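# Set the marking gauge into the plastic tray pocket

## Task

Place the marking gauge inside the plastic tray's pocket so it lies on the pocket floor, at rest, oriented the way the reference image named manual shows, with nothing else tipped over.

## Robot and tools

ROBOT. One six-joint arm with a two-finger gripper. Joint order, used everywhere (rows, results, torques): waist, shoulder, elbow, wrist pitch, wrist yaw, wrist roll. Nominal ranges in radians: waist -2.618 to 3.054, shoulder 0.000 to 3.142, elbow 0.000 to 3.142, wrist pitch -1.571 to 1.571, wrist yaw -1.571 to 1.571, wrist roll -2.094 to 2.094. A real end can differ from the stated one by up to 0.059 rad either way. A target more than 0.059 rad beyond an end, and farther out than the joint's last reported angle, gets the call rejected. A target past the real end is clipped to it, and the result then says "joint sent to its limit". Not seeing that line does not prove there is room left.

FRAMES. Scene frame: origin on the table top right under the arm's base, +z up, +y to the left when facing along +x. The base sits at (0, 0, +0.191) m with quat_wxyz (+0.990, -0.006, +0.121, +0.075), so it is slightly tilted. A two-camera stand is fixed to the floor next to the table. Cameras: cam_head_left and cam_head_right (pinhole, 672x504) and cam_wrist (fisheye, 672x504).

THE ROW. Every motion command is built from rows of 7 plain numbers for the single arm: six absolute joint target angles in radians, in the order above, then the gripper opening. The opening is also absolute, from -1 (closed) to +1 (fully open, pad gap 0.094 m). Nothing is an offset; to keep a joint or the gripper still, repeat its current value from "Joint targets" or "Tool commands" (a 0 in the opening slot is a real command, half-open).

execute_actions(actions, cameras). actions is a list of actions; each action is a table of up to 15 rows, one row per 1/30 s control step; a short table repeats its last row to fill 15 steps. cameras lists names to show, ["all"] for all, [] for none; omitted or null gives all only when actions is empty. An empty actions list returns a full status with images. An unknown camera name invalidates the call.

move(target, speed, blend, opening_speed, grip_force, blocking, cameras). target is one row or a list of up to 15 rows (absolute joint angles plus opening). All joints interpolate together, so the gripper traces a curve, and the path does not avoid obstacles. speed: rad/s for the joint with the longest way, 0.01 to 12.57, default 0.5; one value or one per target. Paths take at least 0.5 s; anything longer than 10 s stops short. blend: rad, rounds corners at intermediate targets; 0 means stop at each. opening_speed: rate of the opening on the -1..+1 scale per second, at least 0.2. grip_force: newtons per pad, 10 to 50 (50 is full and the default); it persists, and lower values close slowly. blocking=false returns after about 0.5 s while the move continues; a new move then replaces it. The result adds a "move:" line: done (at rest, each joint within 0.035 rad), off_target, moving, held or fault, plus limits=held if steps were withheld. done does not mean no contact, and a target within 0.035 rad can read done without motion.

wait(seconds 0 to 10) lets time pass holding the last command; a running move keeps going. stop brakes a running move, needing some distance. zoom_image(camera, region [x0, y0, x1, y1], pixels from the top-left, at most 504 by 504) enlarges part of the newest image from that camera. show_instructions shows the reference image(s). finished_scene(scene) ends the current scene irreversibly; pass the current scene number.

MOTION LIMITS. Each step the target may lead the measured angle by at most 0.339 rad (waist, shoulder, elbow) or 2.2 rad (wrist joints). If targets would shift the gripper over 200 mm from where it is, all are scaled back. Far goals therefore need several actions; finish an incomplete motion with a further command. Tiny changes may not start a joint.

RESULTS. Joint positions (rad, then pad gap in m), Joint velocities (rad/s, m/s; may say "within noise" or be omitted), Joint targets (what the joints are driven toward now), Tool commands, joint torques (total drive output including gravity, offset and noisy; positive toward larger angles; numbers 1 to 3 wrap at ±28 N m), grip_measured (opening on the command scale; reads up to about 2.5 mm wide when empty, and narrower than a hard part when squeezing). execute_actions results also list joint angles at some steps and end with the scene number. "joint command not followed" means the clearance check altered targets.

GRIPPING. Once pads touch, force climbs about 1 N per 0.001 below the touch reading, then jumps to the force limit around 20 N. Grip near 50 to 64 N per pad. Release by commanding an opening well above grip_measured. Close gently on anything fragile.

AVOID. Dropping a held object or releasing it while moving, fast impacts, hard presses against the table, the container or fixed things, knocking anything over, and leaving anything off the table (that fails the task). Faster motion hits harder, and aiming farther past a contact presses harder. Loose objects may occasionally be nudged by outside pushes. Motors heat when holding loads, staying stretched or pushing against something they cannot reach: MOTOR HOT appears at 75 °C, at 90 °C the arm folds to its base and idles, at 100 °C it goes limp. Thinking time also lets the scene run.

Each tool is called after "Request:" by a JSON object that holds its "method" and its "body", one argument or row to a line.

Reference images:

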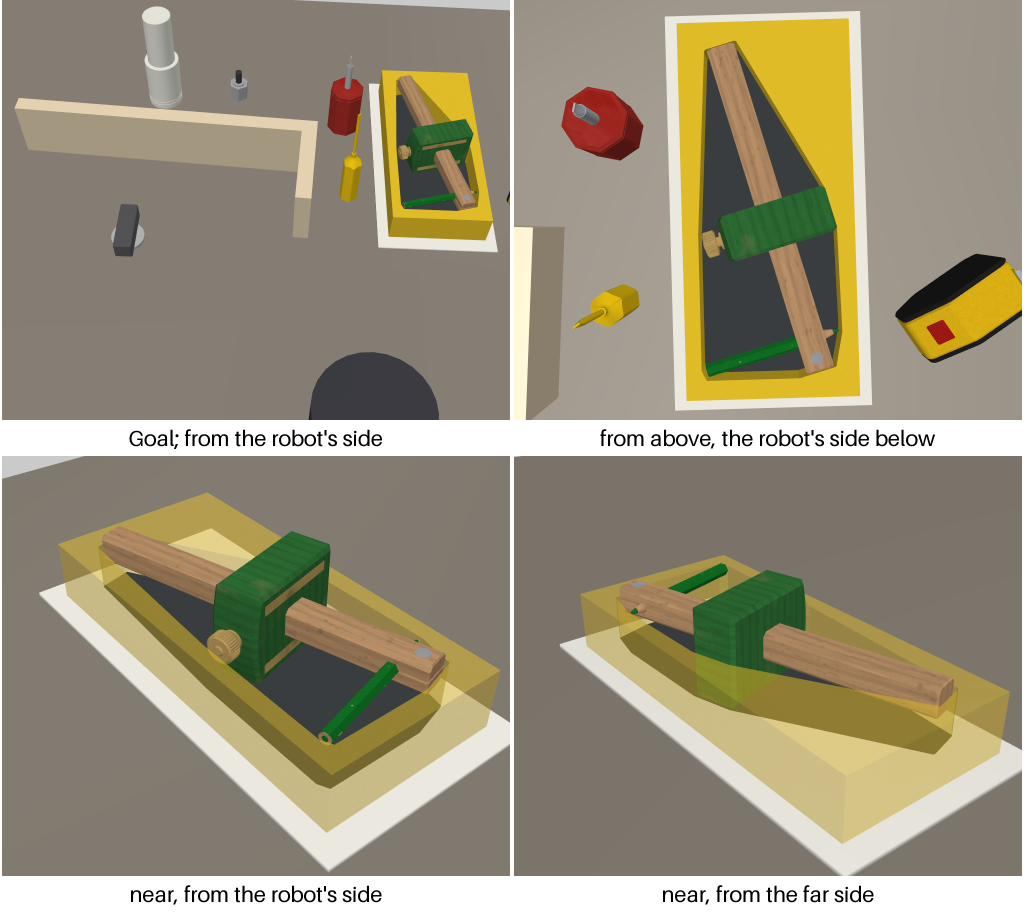

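## Session

Request:
{"method": "execute_actions", "body": {
  "actions": [],
  "cameras": ["all"]
}}

Scene clock: 0.00 s.
grip_measured=+1.000
Joint positions: [0.581 2.051 1.386 -1.272 -0.863 -2.042 0.094]
Joint velocities: within noise
Joint torques (N m): no reading
Motor temperatures (°C): [32 37 43 44 29 33 31]
Heat: 44 °C.
Joint targets: [0.584 2.045 1.390 -1.276 -0.878 -2.044]
Tool commands: gripper/opening=+1.0

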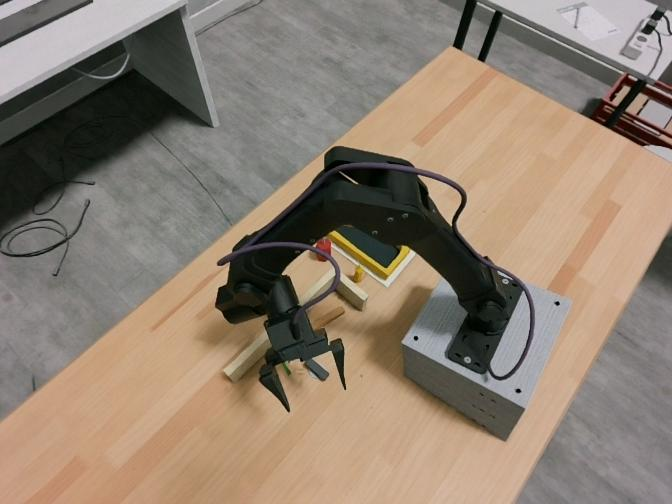

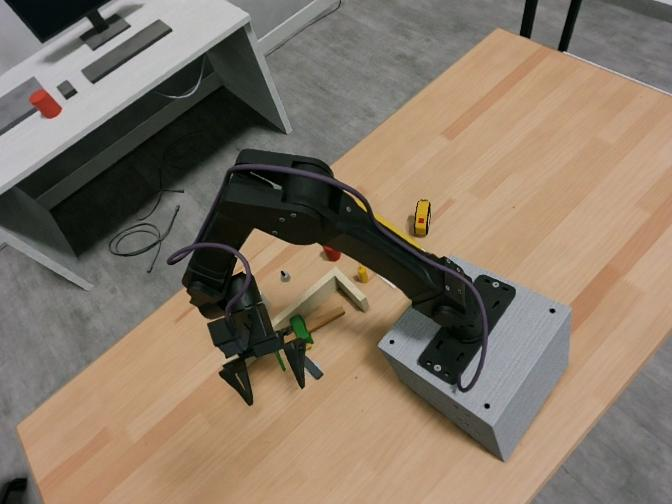

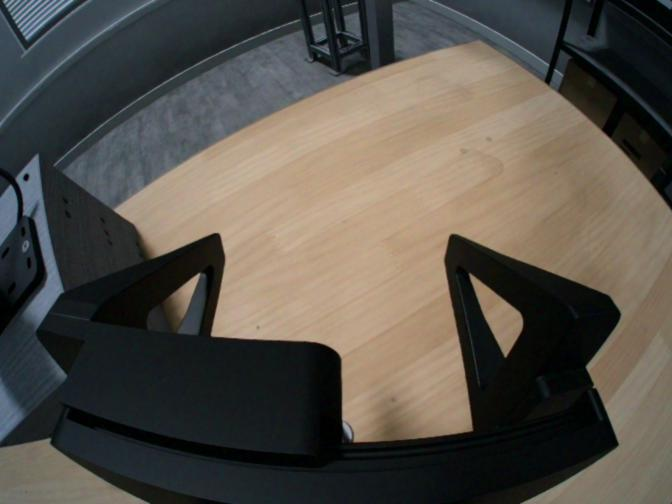

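Request:
{"method": "move", "body": {
  "target": [0.2, 1.2, 1.2, -1.3, 0.0, 0.0, 1.0],
  "speed": 1.0,
  "cameras": ["all"]
}}

Scene clock: 70.50 s.
grip_measured=+1.000
Joint positions: [0.208 1.218 1.223 -1.292 -0.005 -0.009 0.094]
Joint torques (N m): [-0.47 -6.45 4.29 0.54 0.04 0.05]
Motor temperatures (°C): [32 42 43 40 28 31 31]
Heat: 43 °C.
Joint targets: [0.200 1.200 1.200 -1.300 0.000 0.000]
move: done

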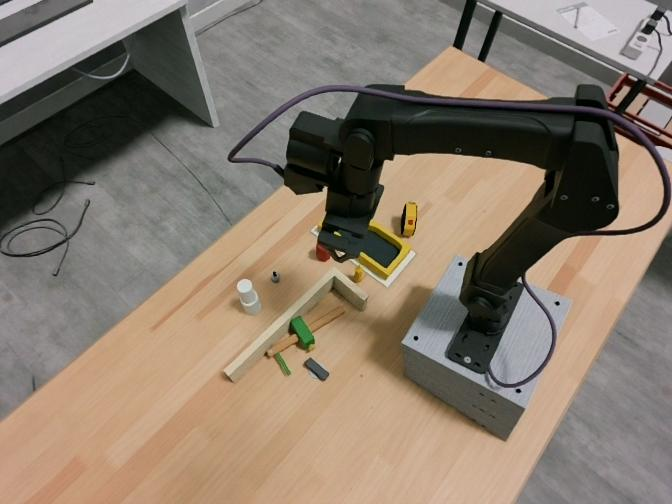

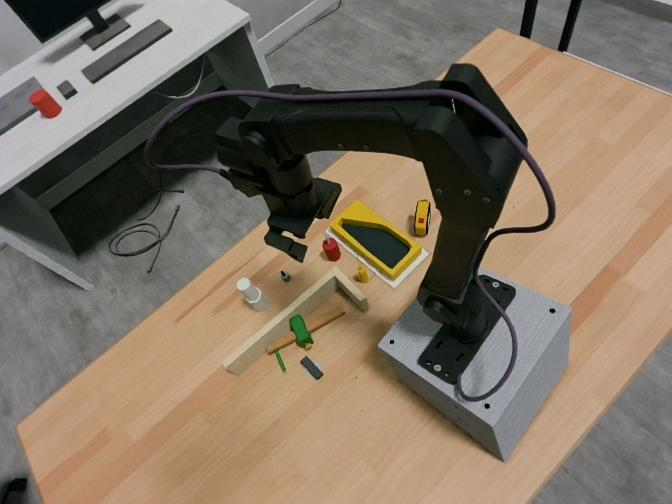

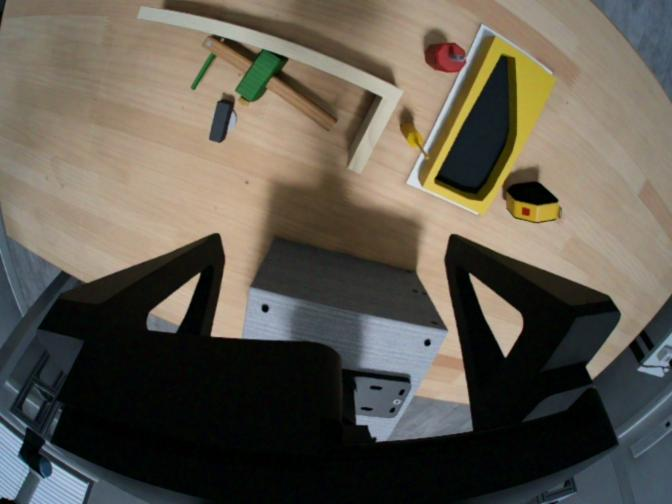

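Request:
{"method": "zoom_image", "body": {
  "camera": "cam_wrist",
  "region": [130, 0, 350, 165]
}}

Request:
{"method": "zoom_image", "body": {
  "camera": "cam_head_right",
  "region": [210, 190, 440, 390]
}}

Request:
{"method": "zoom_image", "body": {
  "camera": "cam_head_left",
  "region": [210, 190, 440, 390]
}}

Scaled by 2.291 from the camera's 672x504 image, which has a finer 960x720 frame.

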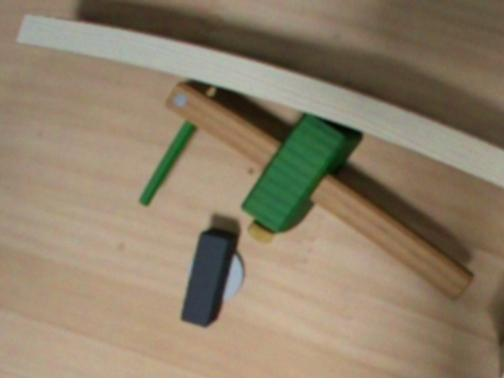

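Scaled by 2.191 from the camera's 672x504 image, which has a finer 960x720 frame.

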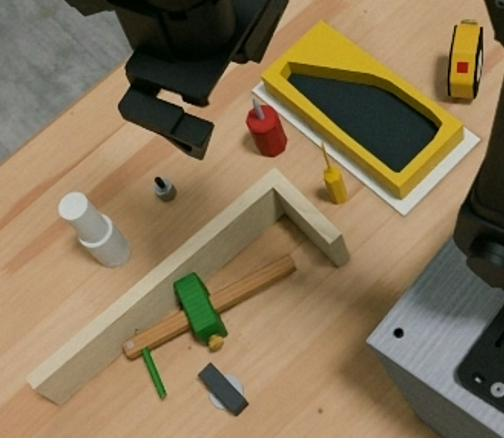

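Scaled by 2.191 from the camera's 672x504 image, which has a finer 960x720 frame.

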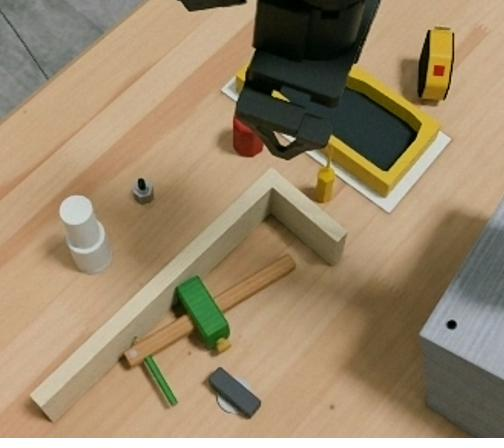

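Request:
{"method": "move", "body": {
  "target": [0.182, 1.315, 0.812, -0.797, 0.0, 0.0, 1.0],
  "speed": 1.0,
  "cameras": ["cam_wrist", "cam_head_left"]
}}

Scene clock: 213.67 s.
grip_measured=+1.000
Joint positions: [0.191 1.31 0.825 -0.814 -0.005 -0.008 0.094]
Joint torques (N m): [-0.51 -5.03 4.4 0.79 0.04 0.04]
Motor temperatures (°C): [31 36 40 33 27 29 30]
Heat: 40 °C.
Joint targets: [0.182 1.315 0.812 -0.797 0.000 0.000]
move: done
Images, in order (width x height): cam_head_left 672x504, cam_wrist 672x504.

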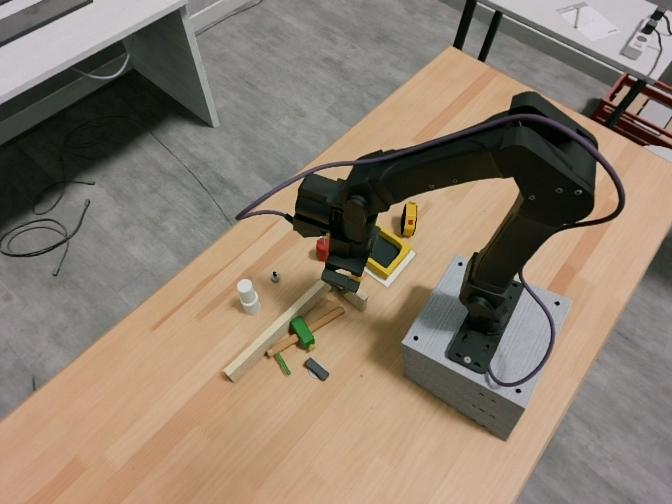

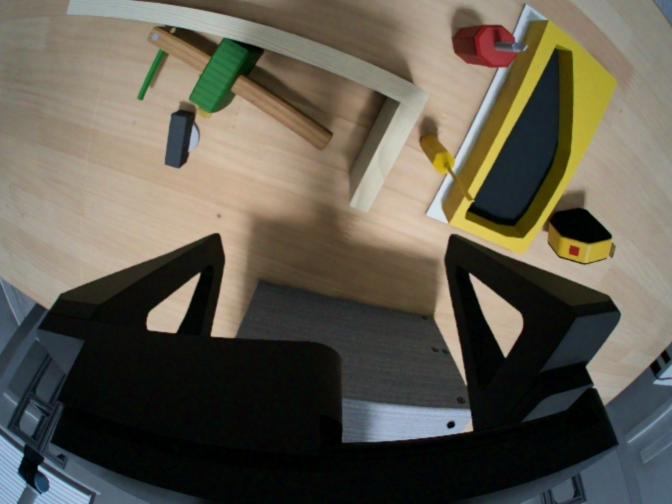

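Request:
{"method": "move", "body": {
  "target": [0.408, 1.605, 1.071, -0.816, 0.0, 0.0, 1.0],
  "speed": 1.0,
  "cameras": ["all"]
}}

Request:
{"method": "zoom_image", "body": {
  "camera": "cam_wrist",
  "region": [180, 20, 480, 245]
}}

Scene clock: 300.23 s.
grip_measured=+1.000
Joint positions: [0.407 1.592 1.043 -0.81 0.001 -0.006 0.094]
Joint torques (N m): [0.92 -6.53 7.3 0.44 -0.05 0.03]
Heat: 39 °C.
Joint targets: [0.408 1.605 1.071 -0.816 0.000 0.000]
move: done

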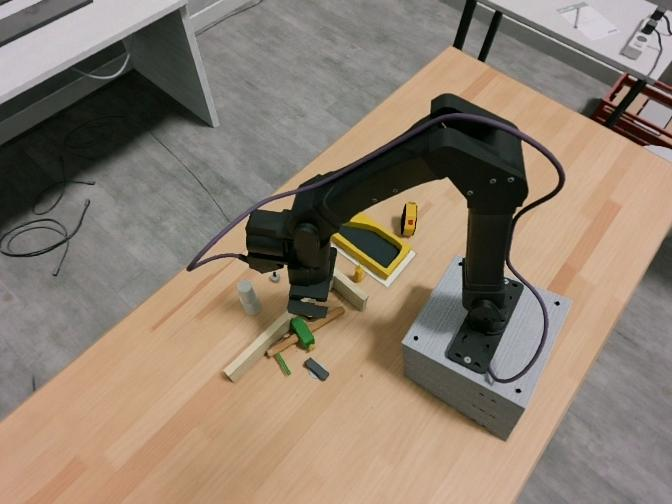

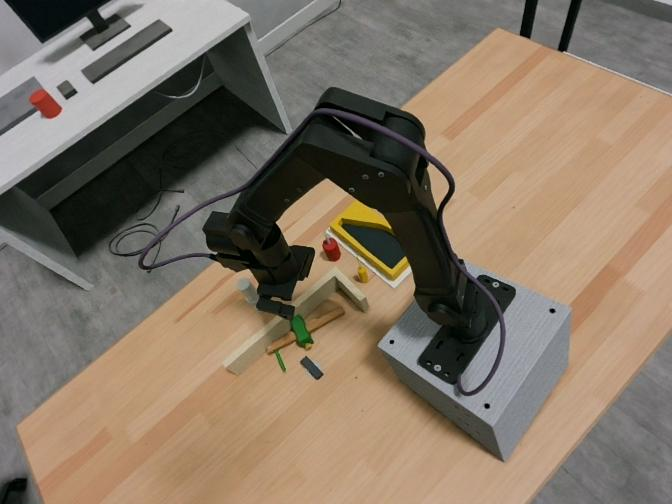

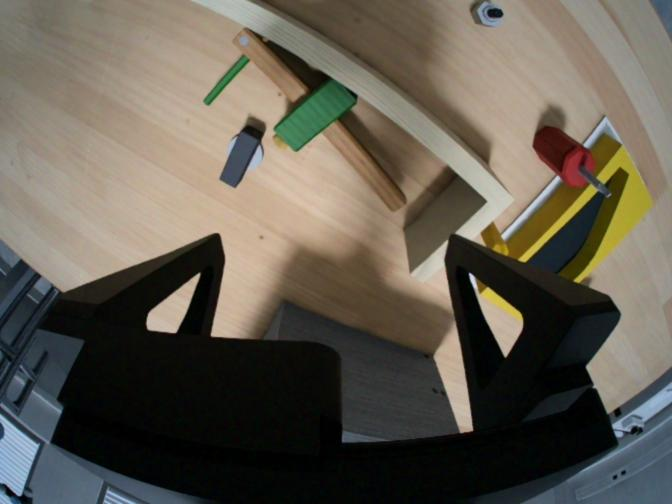

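Scaled by 1.680 from the camera's 672x504 image, which has a finer 960x720 frame.

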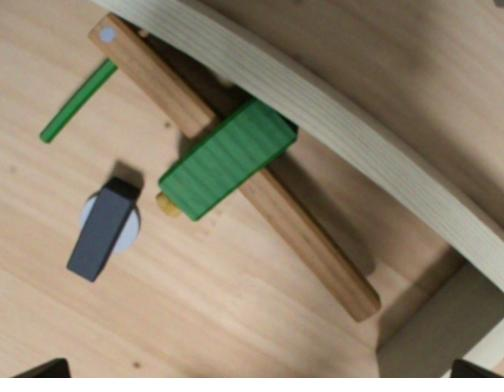

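Request:
{"method": "zoom_image", "body": {
  "camera": "cam_head_left",
  "region": [250, 290, 360, 390]
}}

Request:
{"method": "zoom_image", "body": {
  "camera": "cam_head_right",
  "region": [250, 290, 360, 390]
}}

Scaled by 4.582 from the camera's 672x504 image, which has a finer 960x720 frame.

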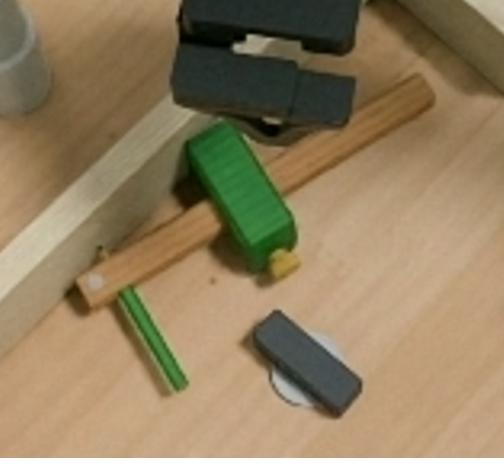

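Scaled by 4.582 from the camera's 672x504 image, which has a finer 960x720 frame.

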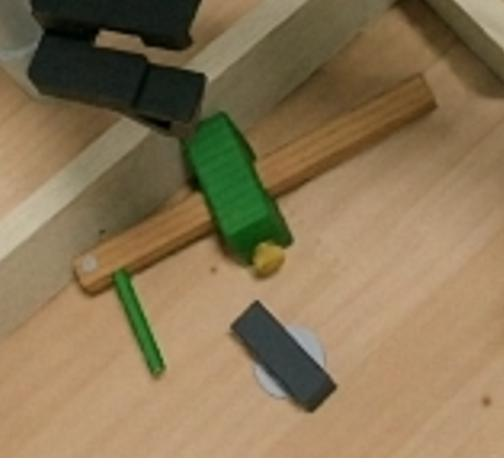

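Request:
{"method": "zoom_image", "body": {
  "camera": "cam_head_left",
  "region": [270, 230, 370, 330]
}}

Request:
{"method": "zoom_image", "body": {
  "camera": "cam_wrist",
  "region": [130, 210, 500, 480]
}}

Scaled by 5.040 from the camera's 672x504 image, which has a finer 960x720 frame.

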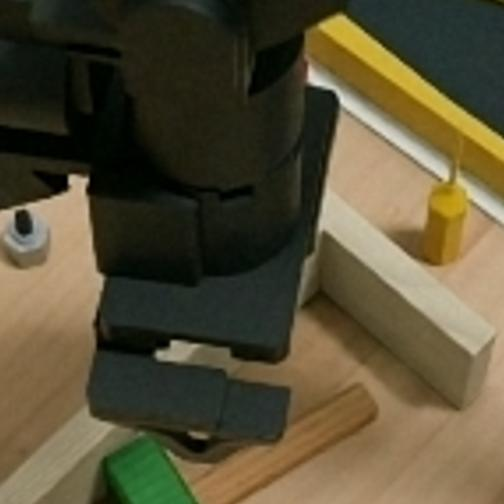

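Scaled by 1.362 from the camera's 672x504 image, which has a finer 960x720 frame.

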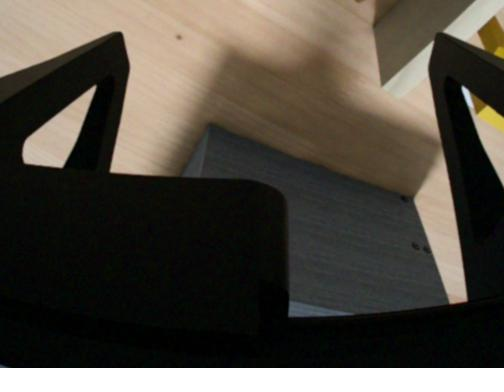

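Request:
{"method": "move", "body": {
  "target": [1.212, 2.07, 0.835, -0.356, 1.011, 1.71, 1.0],
  "speed": 0.9,
  "cameras": ["all"]
}}

Request:
{"method": "zoom_image", "body": {
  "camera": "cam_wrist",
  "region": [180, 60, 500, 300]
}}

Request:
{"method": "zoom_image", "body": {
  "camera": "cam_head_left",
  "region": [220, 260, 380, 400]
}}

Request:
{"method": "zoom_image", "body": {
  "camera": "cam_head_right",
  "region": [220, 260, 380, 400]
}}

Scene clock: 765.47 s.
grip_measured=+1.000
Joint positions: [1.203 2.053 0.848 -0.363 0.988 1.701 0.094]
Joint torques (N m): [2.91 -6.72 1.98 0.45 0.56 0.05]
Motor temperatures (°C): [29 34 40 28 26 27 29]
Heat: 40 °C.
Joint targets: [1.212 2.070 0.835 -0.356 1.011 1.710]
move: done

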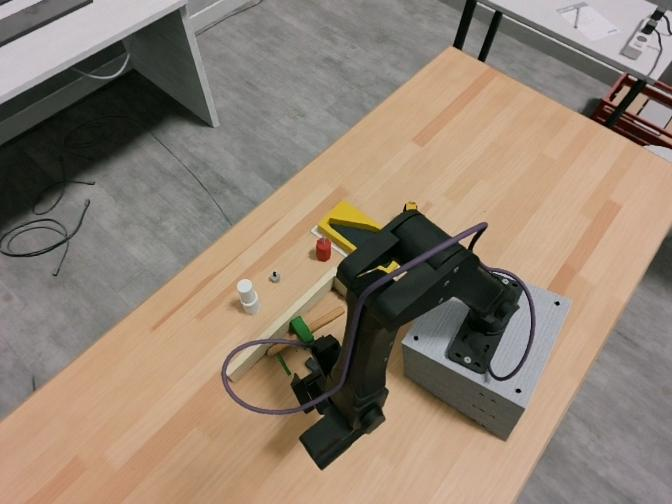

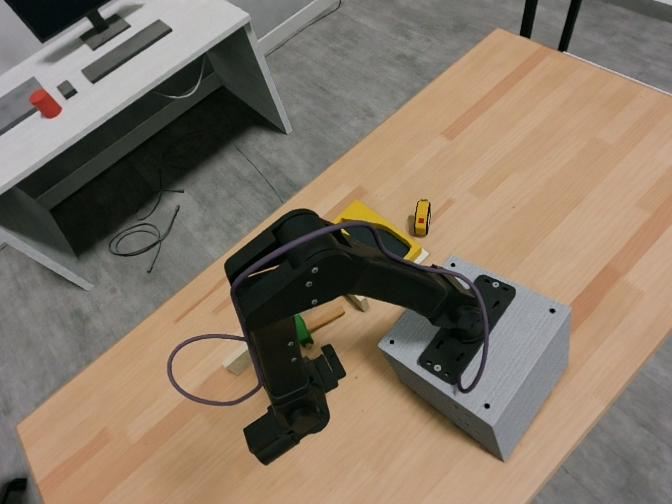

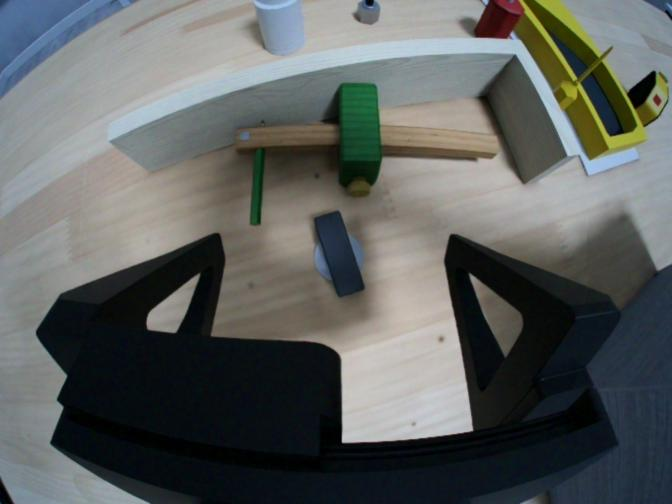

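Scaled by 1.575 from the camera's 672x504 image, which has a finer 960x720 frame.

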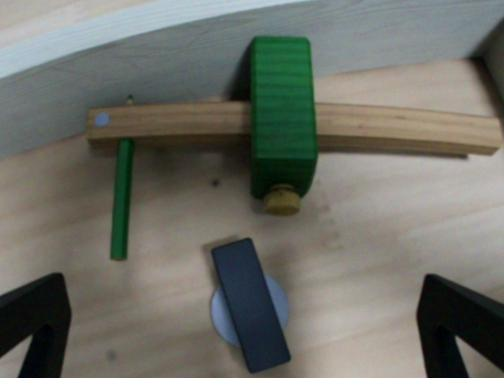

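Scaled by 3.150 from the camera's 672x504 image, which has a finer 960x720 frame.

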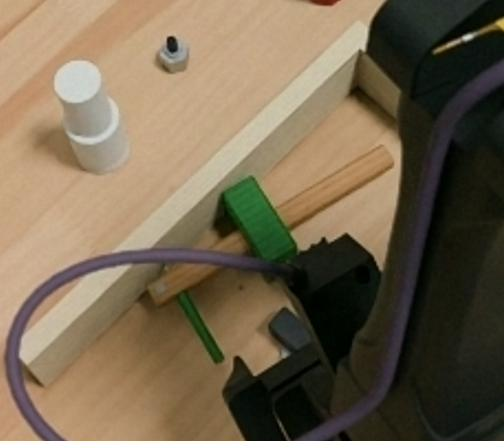

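Scaled by 3.150 from the camera's 672x504 image, which has a finer 960x720 frame.

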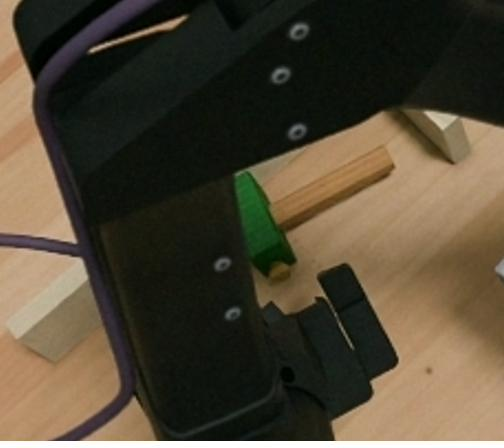

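Request:
{"method": "move", "body": {
  "target": [1.09, 2.138, 0.806, -0.085, 0.992, 1.495, 1.0],
  "speed": 0.5,
  "cameras": ["cam_wrist", "cam_head_left"]
}}

Request:
{"method": "zoom_image", "body": {
  "camera": "cam_wrist",
  "region": [180, 30, 540, 300]
}}

Request:
{"method": "zoom_image", "body": {
  "camera": "cam_head_left",
  "region": [240, 290, 380, 400]
}}

Scene clock: 858.63 s.
grip_measured=+1.000
Joint positions: [1.096 2.118 0.819 -0.092 0.981 1.504 0.094]
Joint torques (N m): [1.57 -6.83 1.54 0.72 0.47 -0.13]
Heat: 36 °C.
Joint targets: [1.090 2.138 0.806 -0.085 0.992 1.495]
move: done
Images, in order (width x height): cam_head_left 672x504, cam_wrist 672x504.

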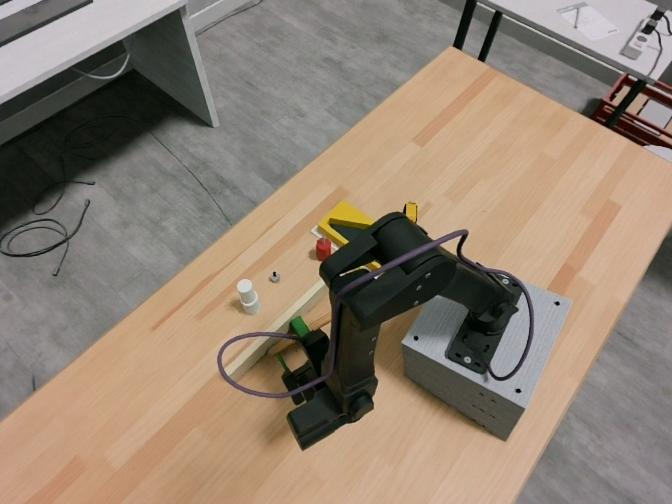

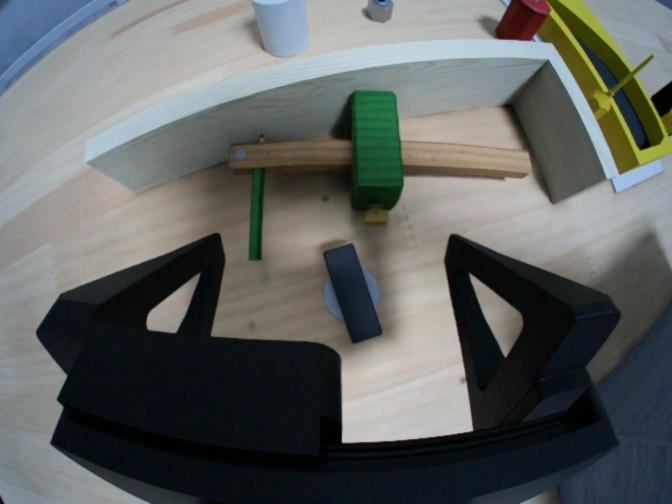

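Scaled by 1.400 from the camera's 672x504 image, which has a finer 960x720 frame.

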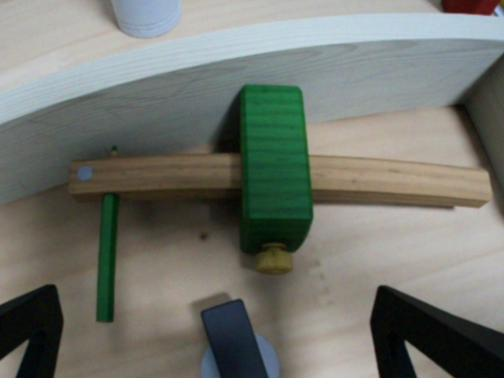

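Scaled by 3.600 from the camera's 672x504 image, which has a finer 960x720 frame.

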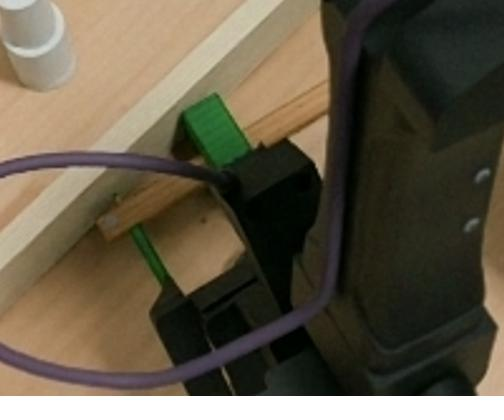

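Request:
{"method": "move", "body": {
  "target": [0.967, 2.141, 0.706, 0.19, 0.955, 1.287, 1.0],
  "speed": 0.5,
  "cameras": ["cam_wrist", "cam_head_left"]
}}

Request:
{"method": "zoom_image", "body": {
  "camera": "cam_wrist",
  "region": [180, 60, 500, 300]
}}

Request:
{"method": "zoom_image", "body": {
  "camera": "cam_head_left",
  "region": [240, 290, 380, 400]
}}

Scene clock: 1023.47 s.
grip_measured=+1.000
Joint positions: [0.974 2.118 0.718 0.182 0.945 1.296 0.094]
Joint torques (N m): [1.32 -6.41 1.18 0.98 0.44 -0.12]
Motor temperatures (°C): [29 35 34 29 27 27 29]
Heat: 35 °C.
Joint targets: [0.967 2.141 0.706 0.190 0.955 1.287]
move: done
Images, in order (width x height): cam_head_left 672x504, cam_wrist 672x504.

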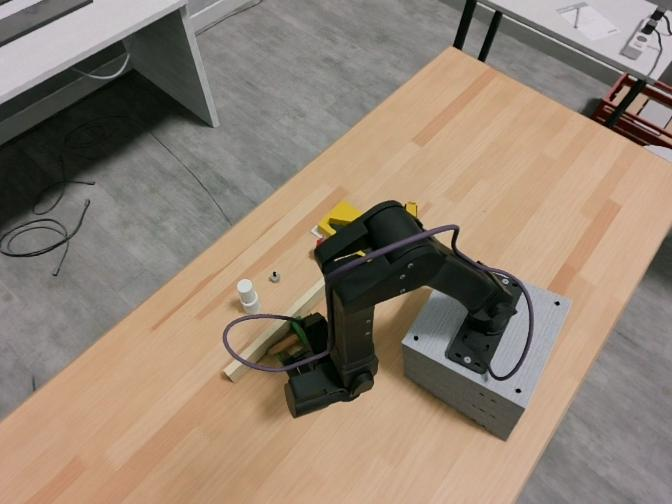

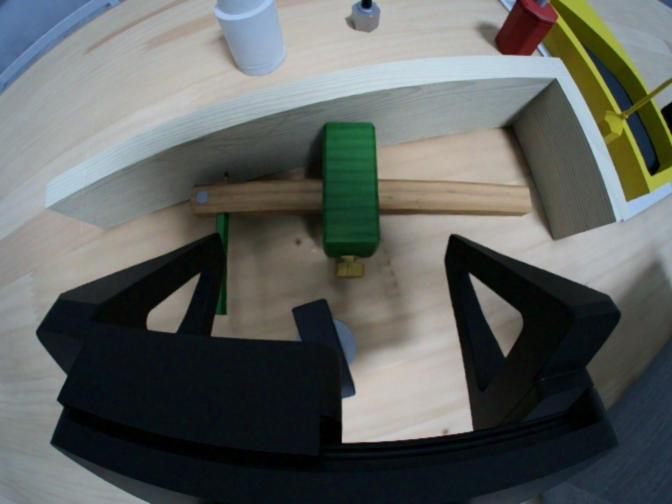

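Scaled by 1.575 from the camera's 672x504 image, which has a finer 960x720 frame.

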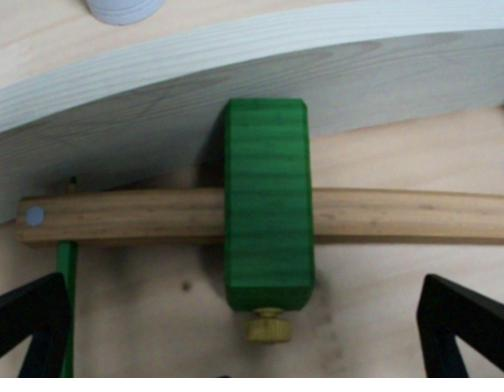

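Scaled by 3.600 from the camera's 672x504 image, which has a finer 960x720 frame.

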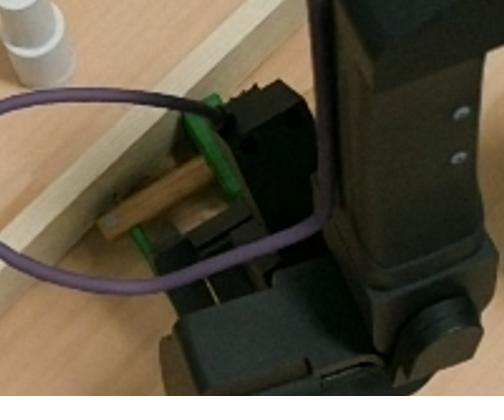

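Request:
{"method": "move", "body": {
  "target": [0.912, 2.184, 0.695, 0.310, 0.938, 1.203, 1.0],
  "speed": 0.4,
  "cameras": ["cam_wrist"]
}}

Request:
{"method": "zoom_image", "body": {
  "camera": "cam_wrist",
  "region": [180, 60, 500, 300]
}}

Scene clock: 1066.00 s.
grip_measured=+1.000
Joint positions: [0.92 2.164 0.707 0.302 0.928 1.212 0.094]
Joint torques (N m): [1.18 -6.69 0.95 1.09 0.42 -0.11]
Heat: 34 °C.
Joint targets: [0.912 2.184 0.695 0.310 0.938 1.203]
move: done
Images, in order (width x height): cam_wrist 672x504.

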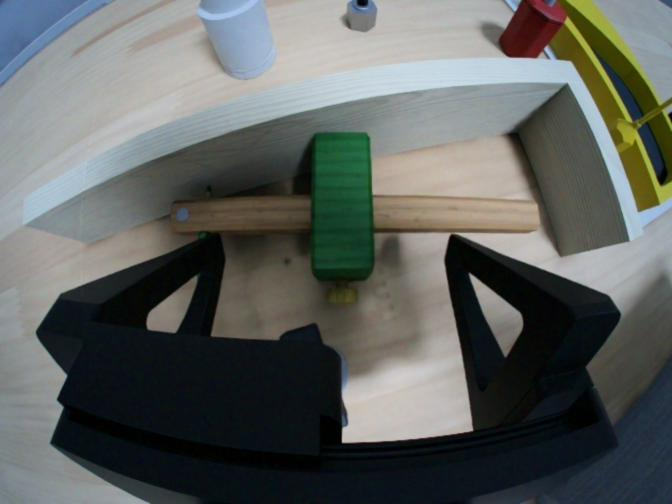

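Scaled by 1.575 from the camera's 672x504 image, which has a finer 960x720 frame.

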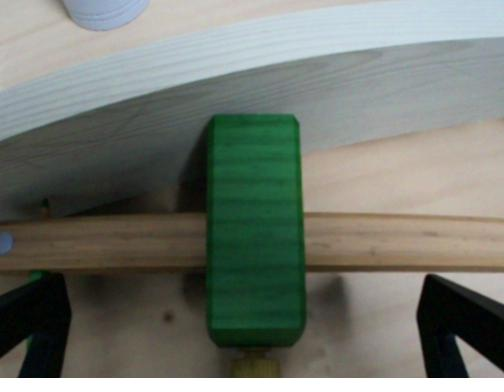

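Request:
{"method": "move", "body": {
  "target": [0.912, 2.184, 0.695, 0.310, 0.938, 1.203, -0.75],
  "speed": 0.4,
  "opening_speed": 1.0,
  "cameras": ["cam_wrist"]
}}

Request:
{"method": "zoom_image", "body": {
  "camera": "cam_wrist",
  "region": [180, 60, 500, 300]
}}

Scene clock: 1089.70 s.
grip_measured=-0.501
Joint positions: [0.92 2.164 0.707 0.303 0.928 1.211 0.023]
Joint torques (N m): [1.18 -6.71 0.92 1.09 0.42 -0.11]
Heat: 34 °C.
Joint targets: [0.912 2.184 0.695 0.310 0.938 1.203]
move: done
Images, in order (width x height): cam_wrist 672x504.

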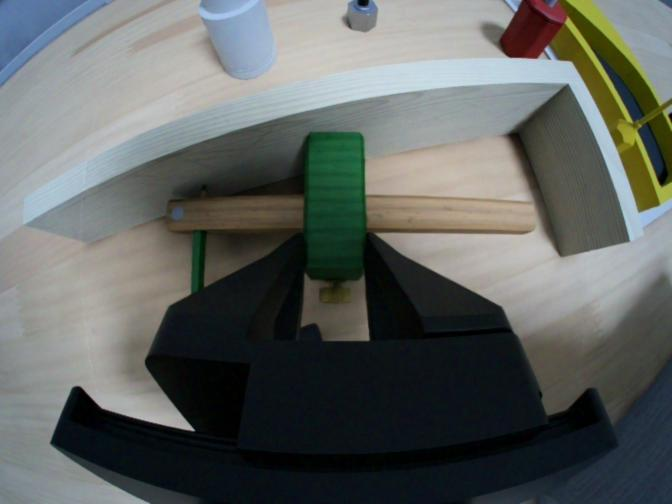

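Scaled by 1.575 from the camera's 672x504 image, which has a finer 960x720 frame.

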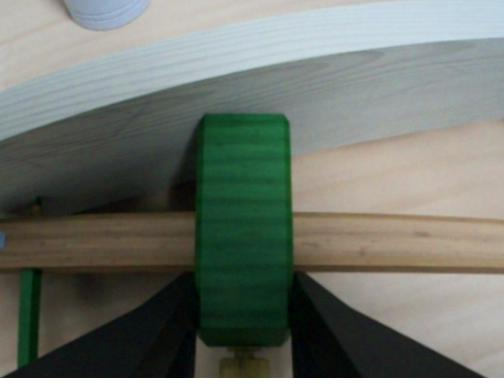

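Request:
{"method": "move", "body": {
  "target": [
    [1.03, 1.785, 0.725, -0.262, 0.978, 1.395, -0.75],
    [0.855, 1.75, 1.15, -0.85, 0.2, 1.21, -0.75],
    [0.673, 2.18, 1.505, -1.09, -0.575, 1.02, -0.75]
  ],
  "speed": 0.6,
  "blend": 0.08,
  "cameras": ["all"]
}}

Request:
{"method": "zoom_image", "body": {
  "camera": "cam_head_left",
  "region": [240, 320, 400, 450]
}}

Request:
{"method": "zoom_image", "body": {
  "camera": "cam_head_right",
  "region": [240, 320, 400, 450]
}}

Scene clock: 1271.87 s.
grip_measured=-0.502
Joint positions: [0.678 2.163 1.474 -1.065 -0.553 1.029 0.023]
Joint torques (N m): [1.5 -9.4 6.58 -0.54 -0.5 -0.12]
Heat: 34 °C.
Joint targets: [0.673 2.180 1.505 -1.090 -0.575 1.020]
move: done

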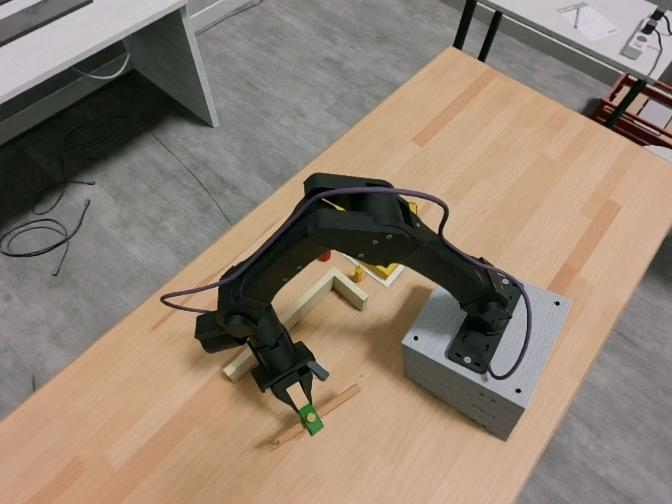

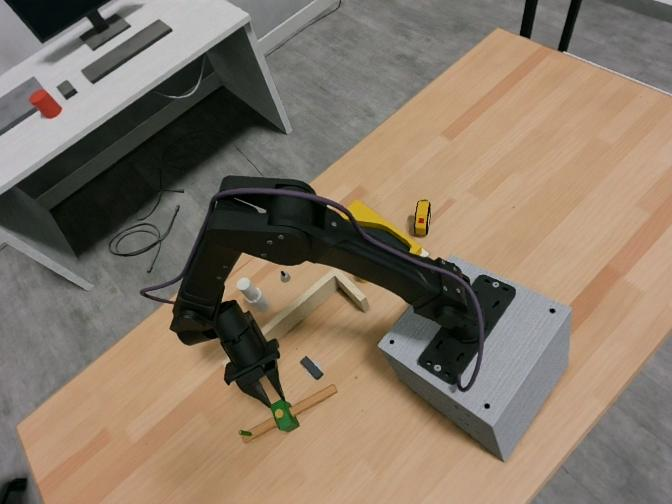

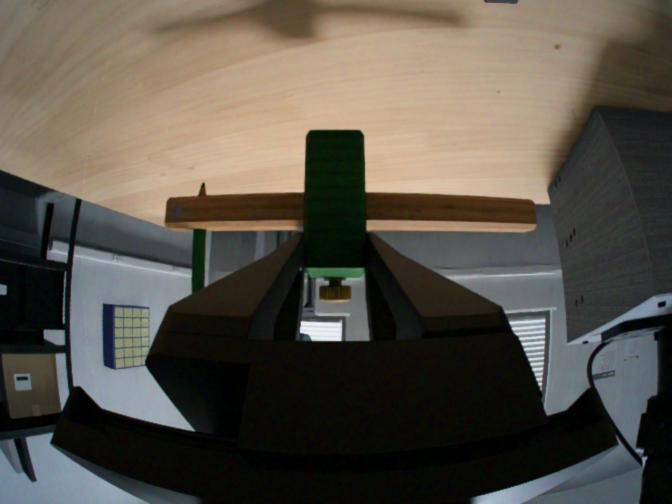

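Scaled by 3.150 from the camera's 672x504 image, which has a finer 960x720 frame.

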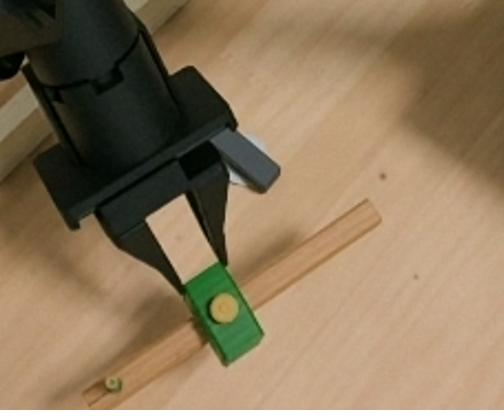

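Scaled by 3.150 from the camera's 672x504 image, which has a finer 960x720 frame.

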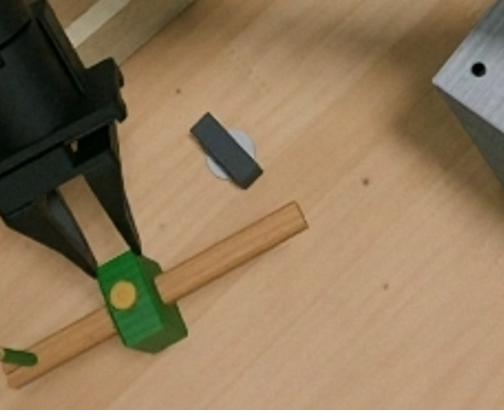

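Request:
{"method": "move", "body": {
  "target": [0.642, 2.33, 1.505, -0.95, -0.578, 0.98, -0.75],
  "speed": 0.4,
  "cameras": ["all"]
}}

Request:
{"method": "zoom_image", "body": {
  "camera": "cam_head_left",
  "region": [260, 340, 400, 450]
}}

Request:
{"method": "zoom_image", "body": {
  "camera": "cam_head_right",
  "region": [220, 340, 360, 450]
}}

Scene clock: 1312.47 s.
grip_measured=-0.502
Joint positions: [0.648 2.319 1.484 -0.951 -0.558 0.989 0.023]
Joint torques (N m): [1.5 -10.17 5.19 -0.31 -0.47 -0.11]
Heat: 36 °C.
Joint targets: [0.642 2.330 1.505 -0.950 -0.578 0.980]
move: done

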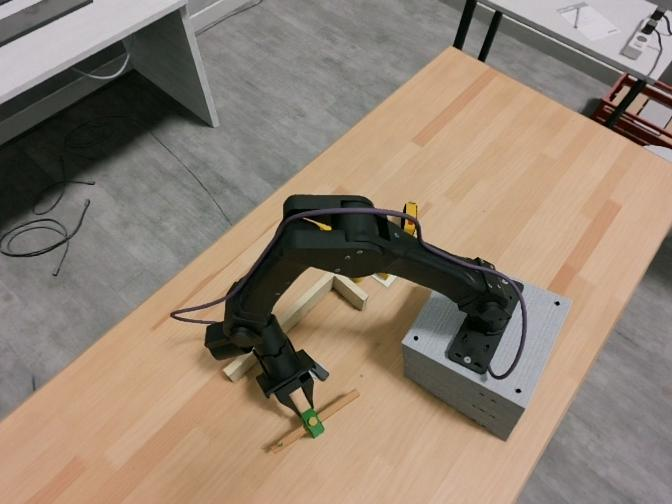

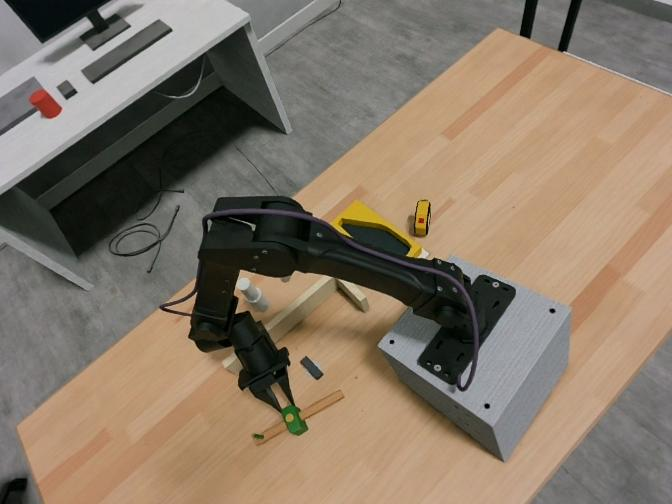

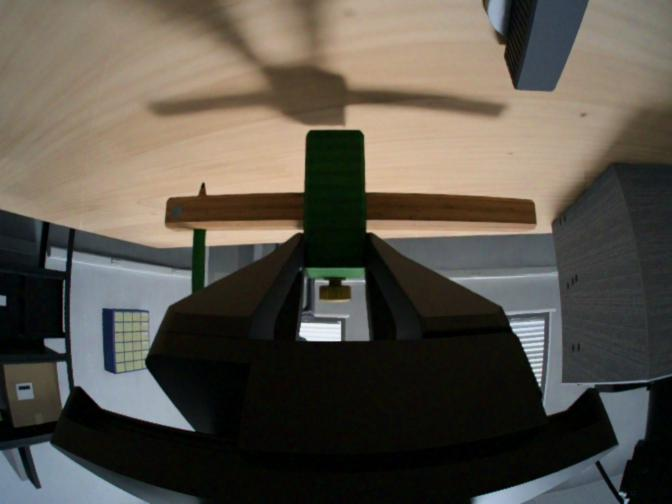

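Scaled by 3.600 from the camera's 672x504 image, which has a finer 960x720 frame.

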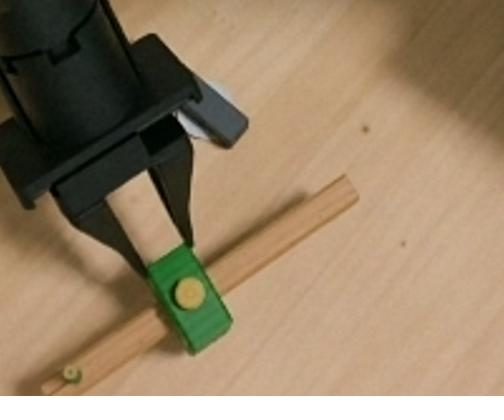

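Scaled by 3.600 from the camera's 672x504 image, which has a finer 960x720 frame.

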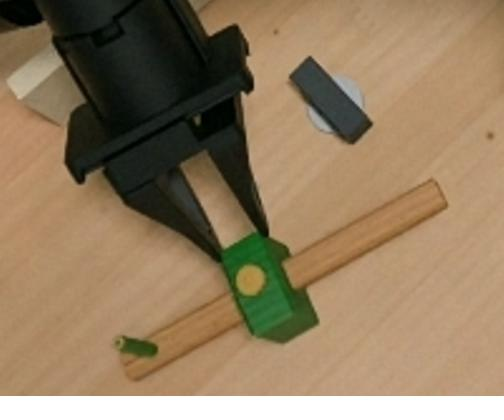

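Request:
{"method": "move", "body": {
  "target": [0.6385, 2.348, 1.501, -0.930, -0.578, 0.976, -0.75],
  "speed": 0.1,
  "cameras": ["cam_wrist"]
}}

Scene clock: 1324.03 s.
grip_measured=-0.502
Joint positions: [0.648 2.326 1.484 -0.932 -0.558 0.985 0.023]
Joint torques (N m): [1.22 -9.46 4.85 -0.29 -0.47 -0.12]
Heat: 36 °C.
Joint targets: [0.638 2.348 1.501 -0.930 -0.578 0.976]
move: done
Images, in order (width x height): cam_wrist 672x504.

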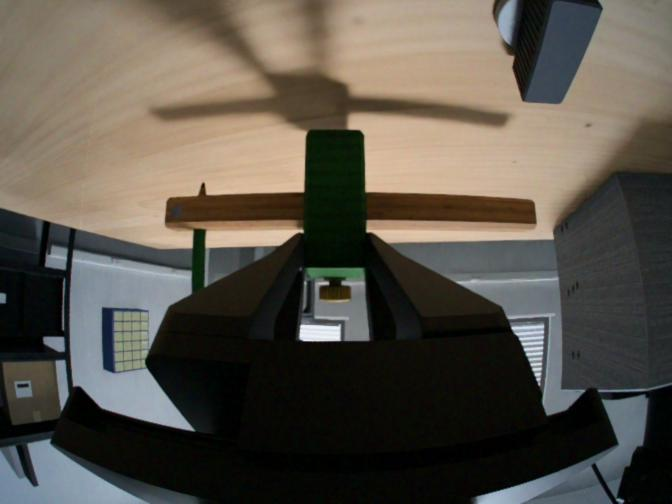

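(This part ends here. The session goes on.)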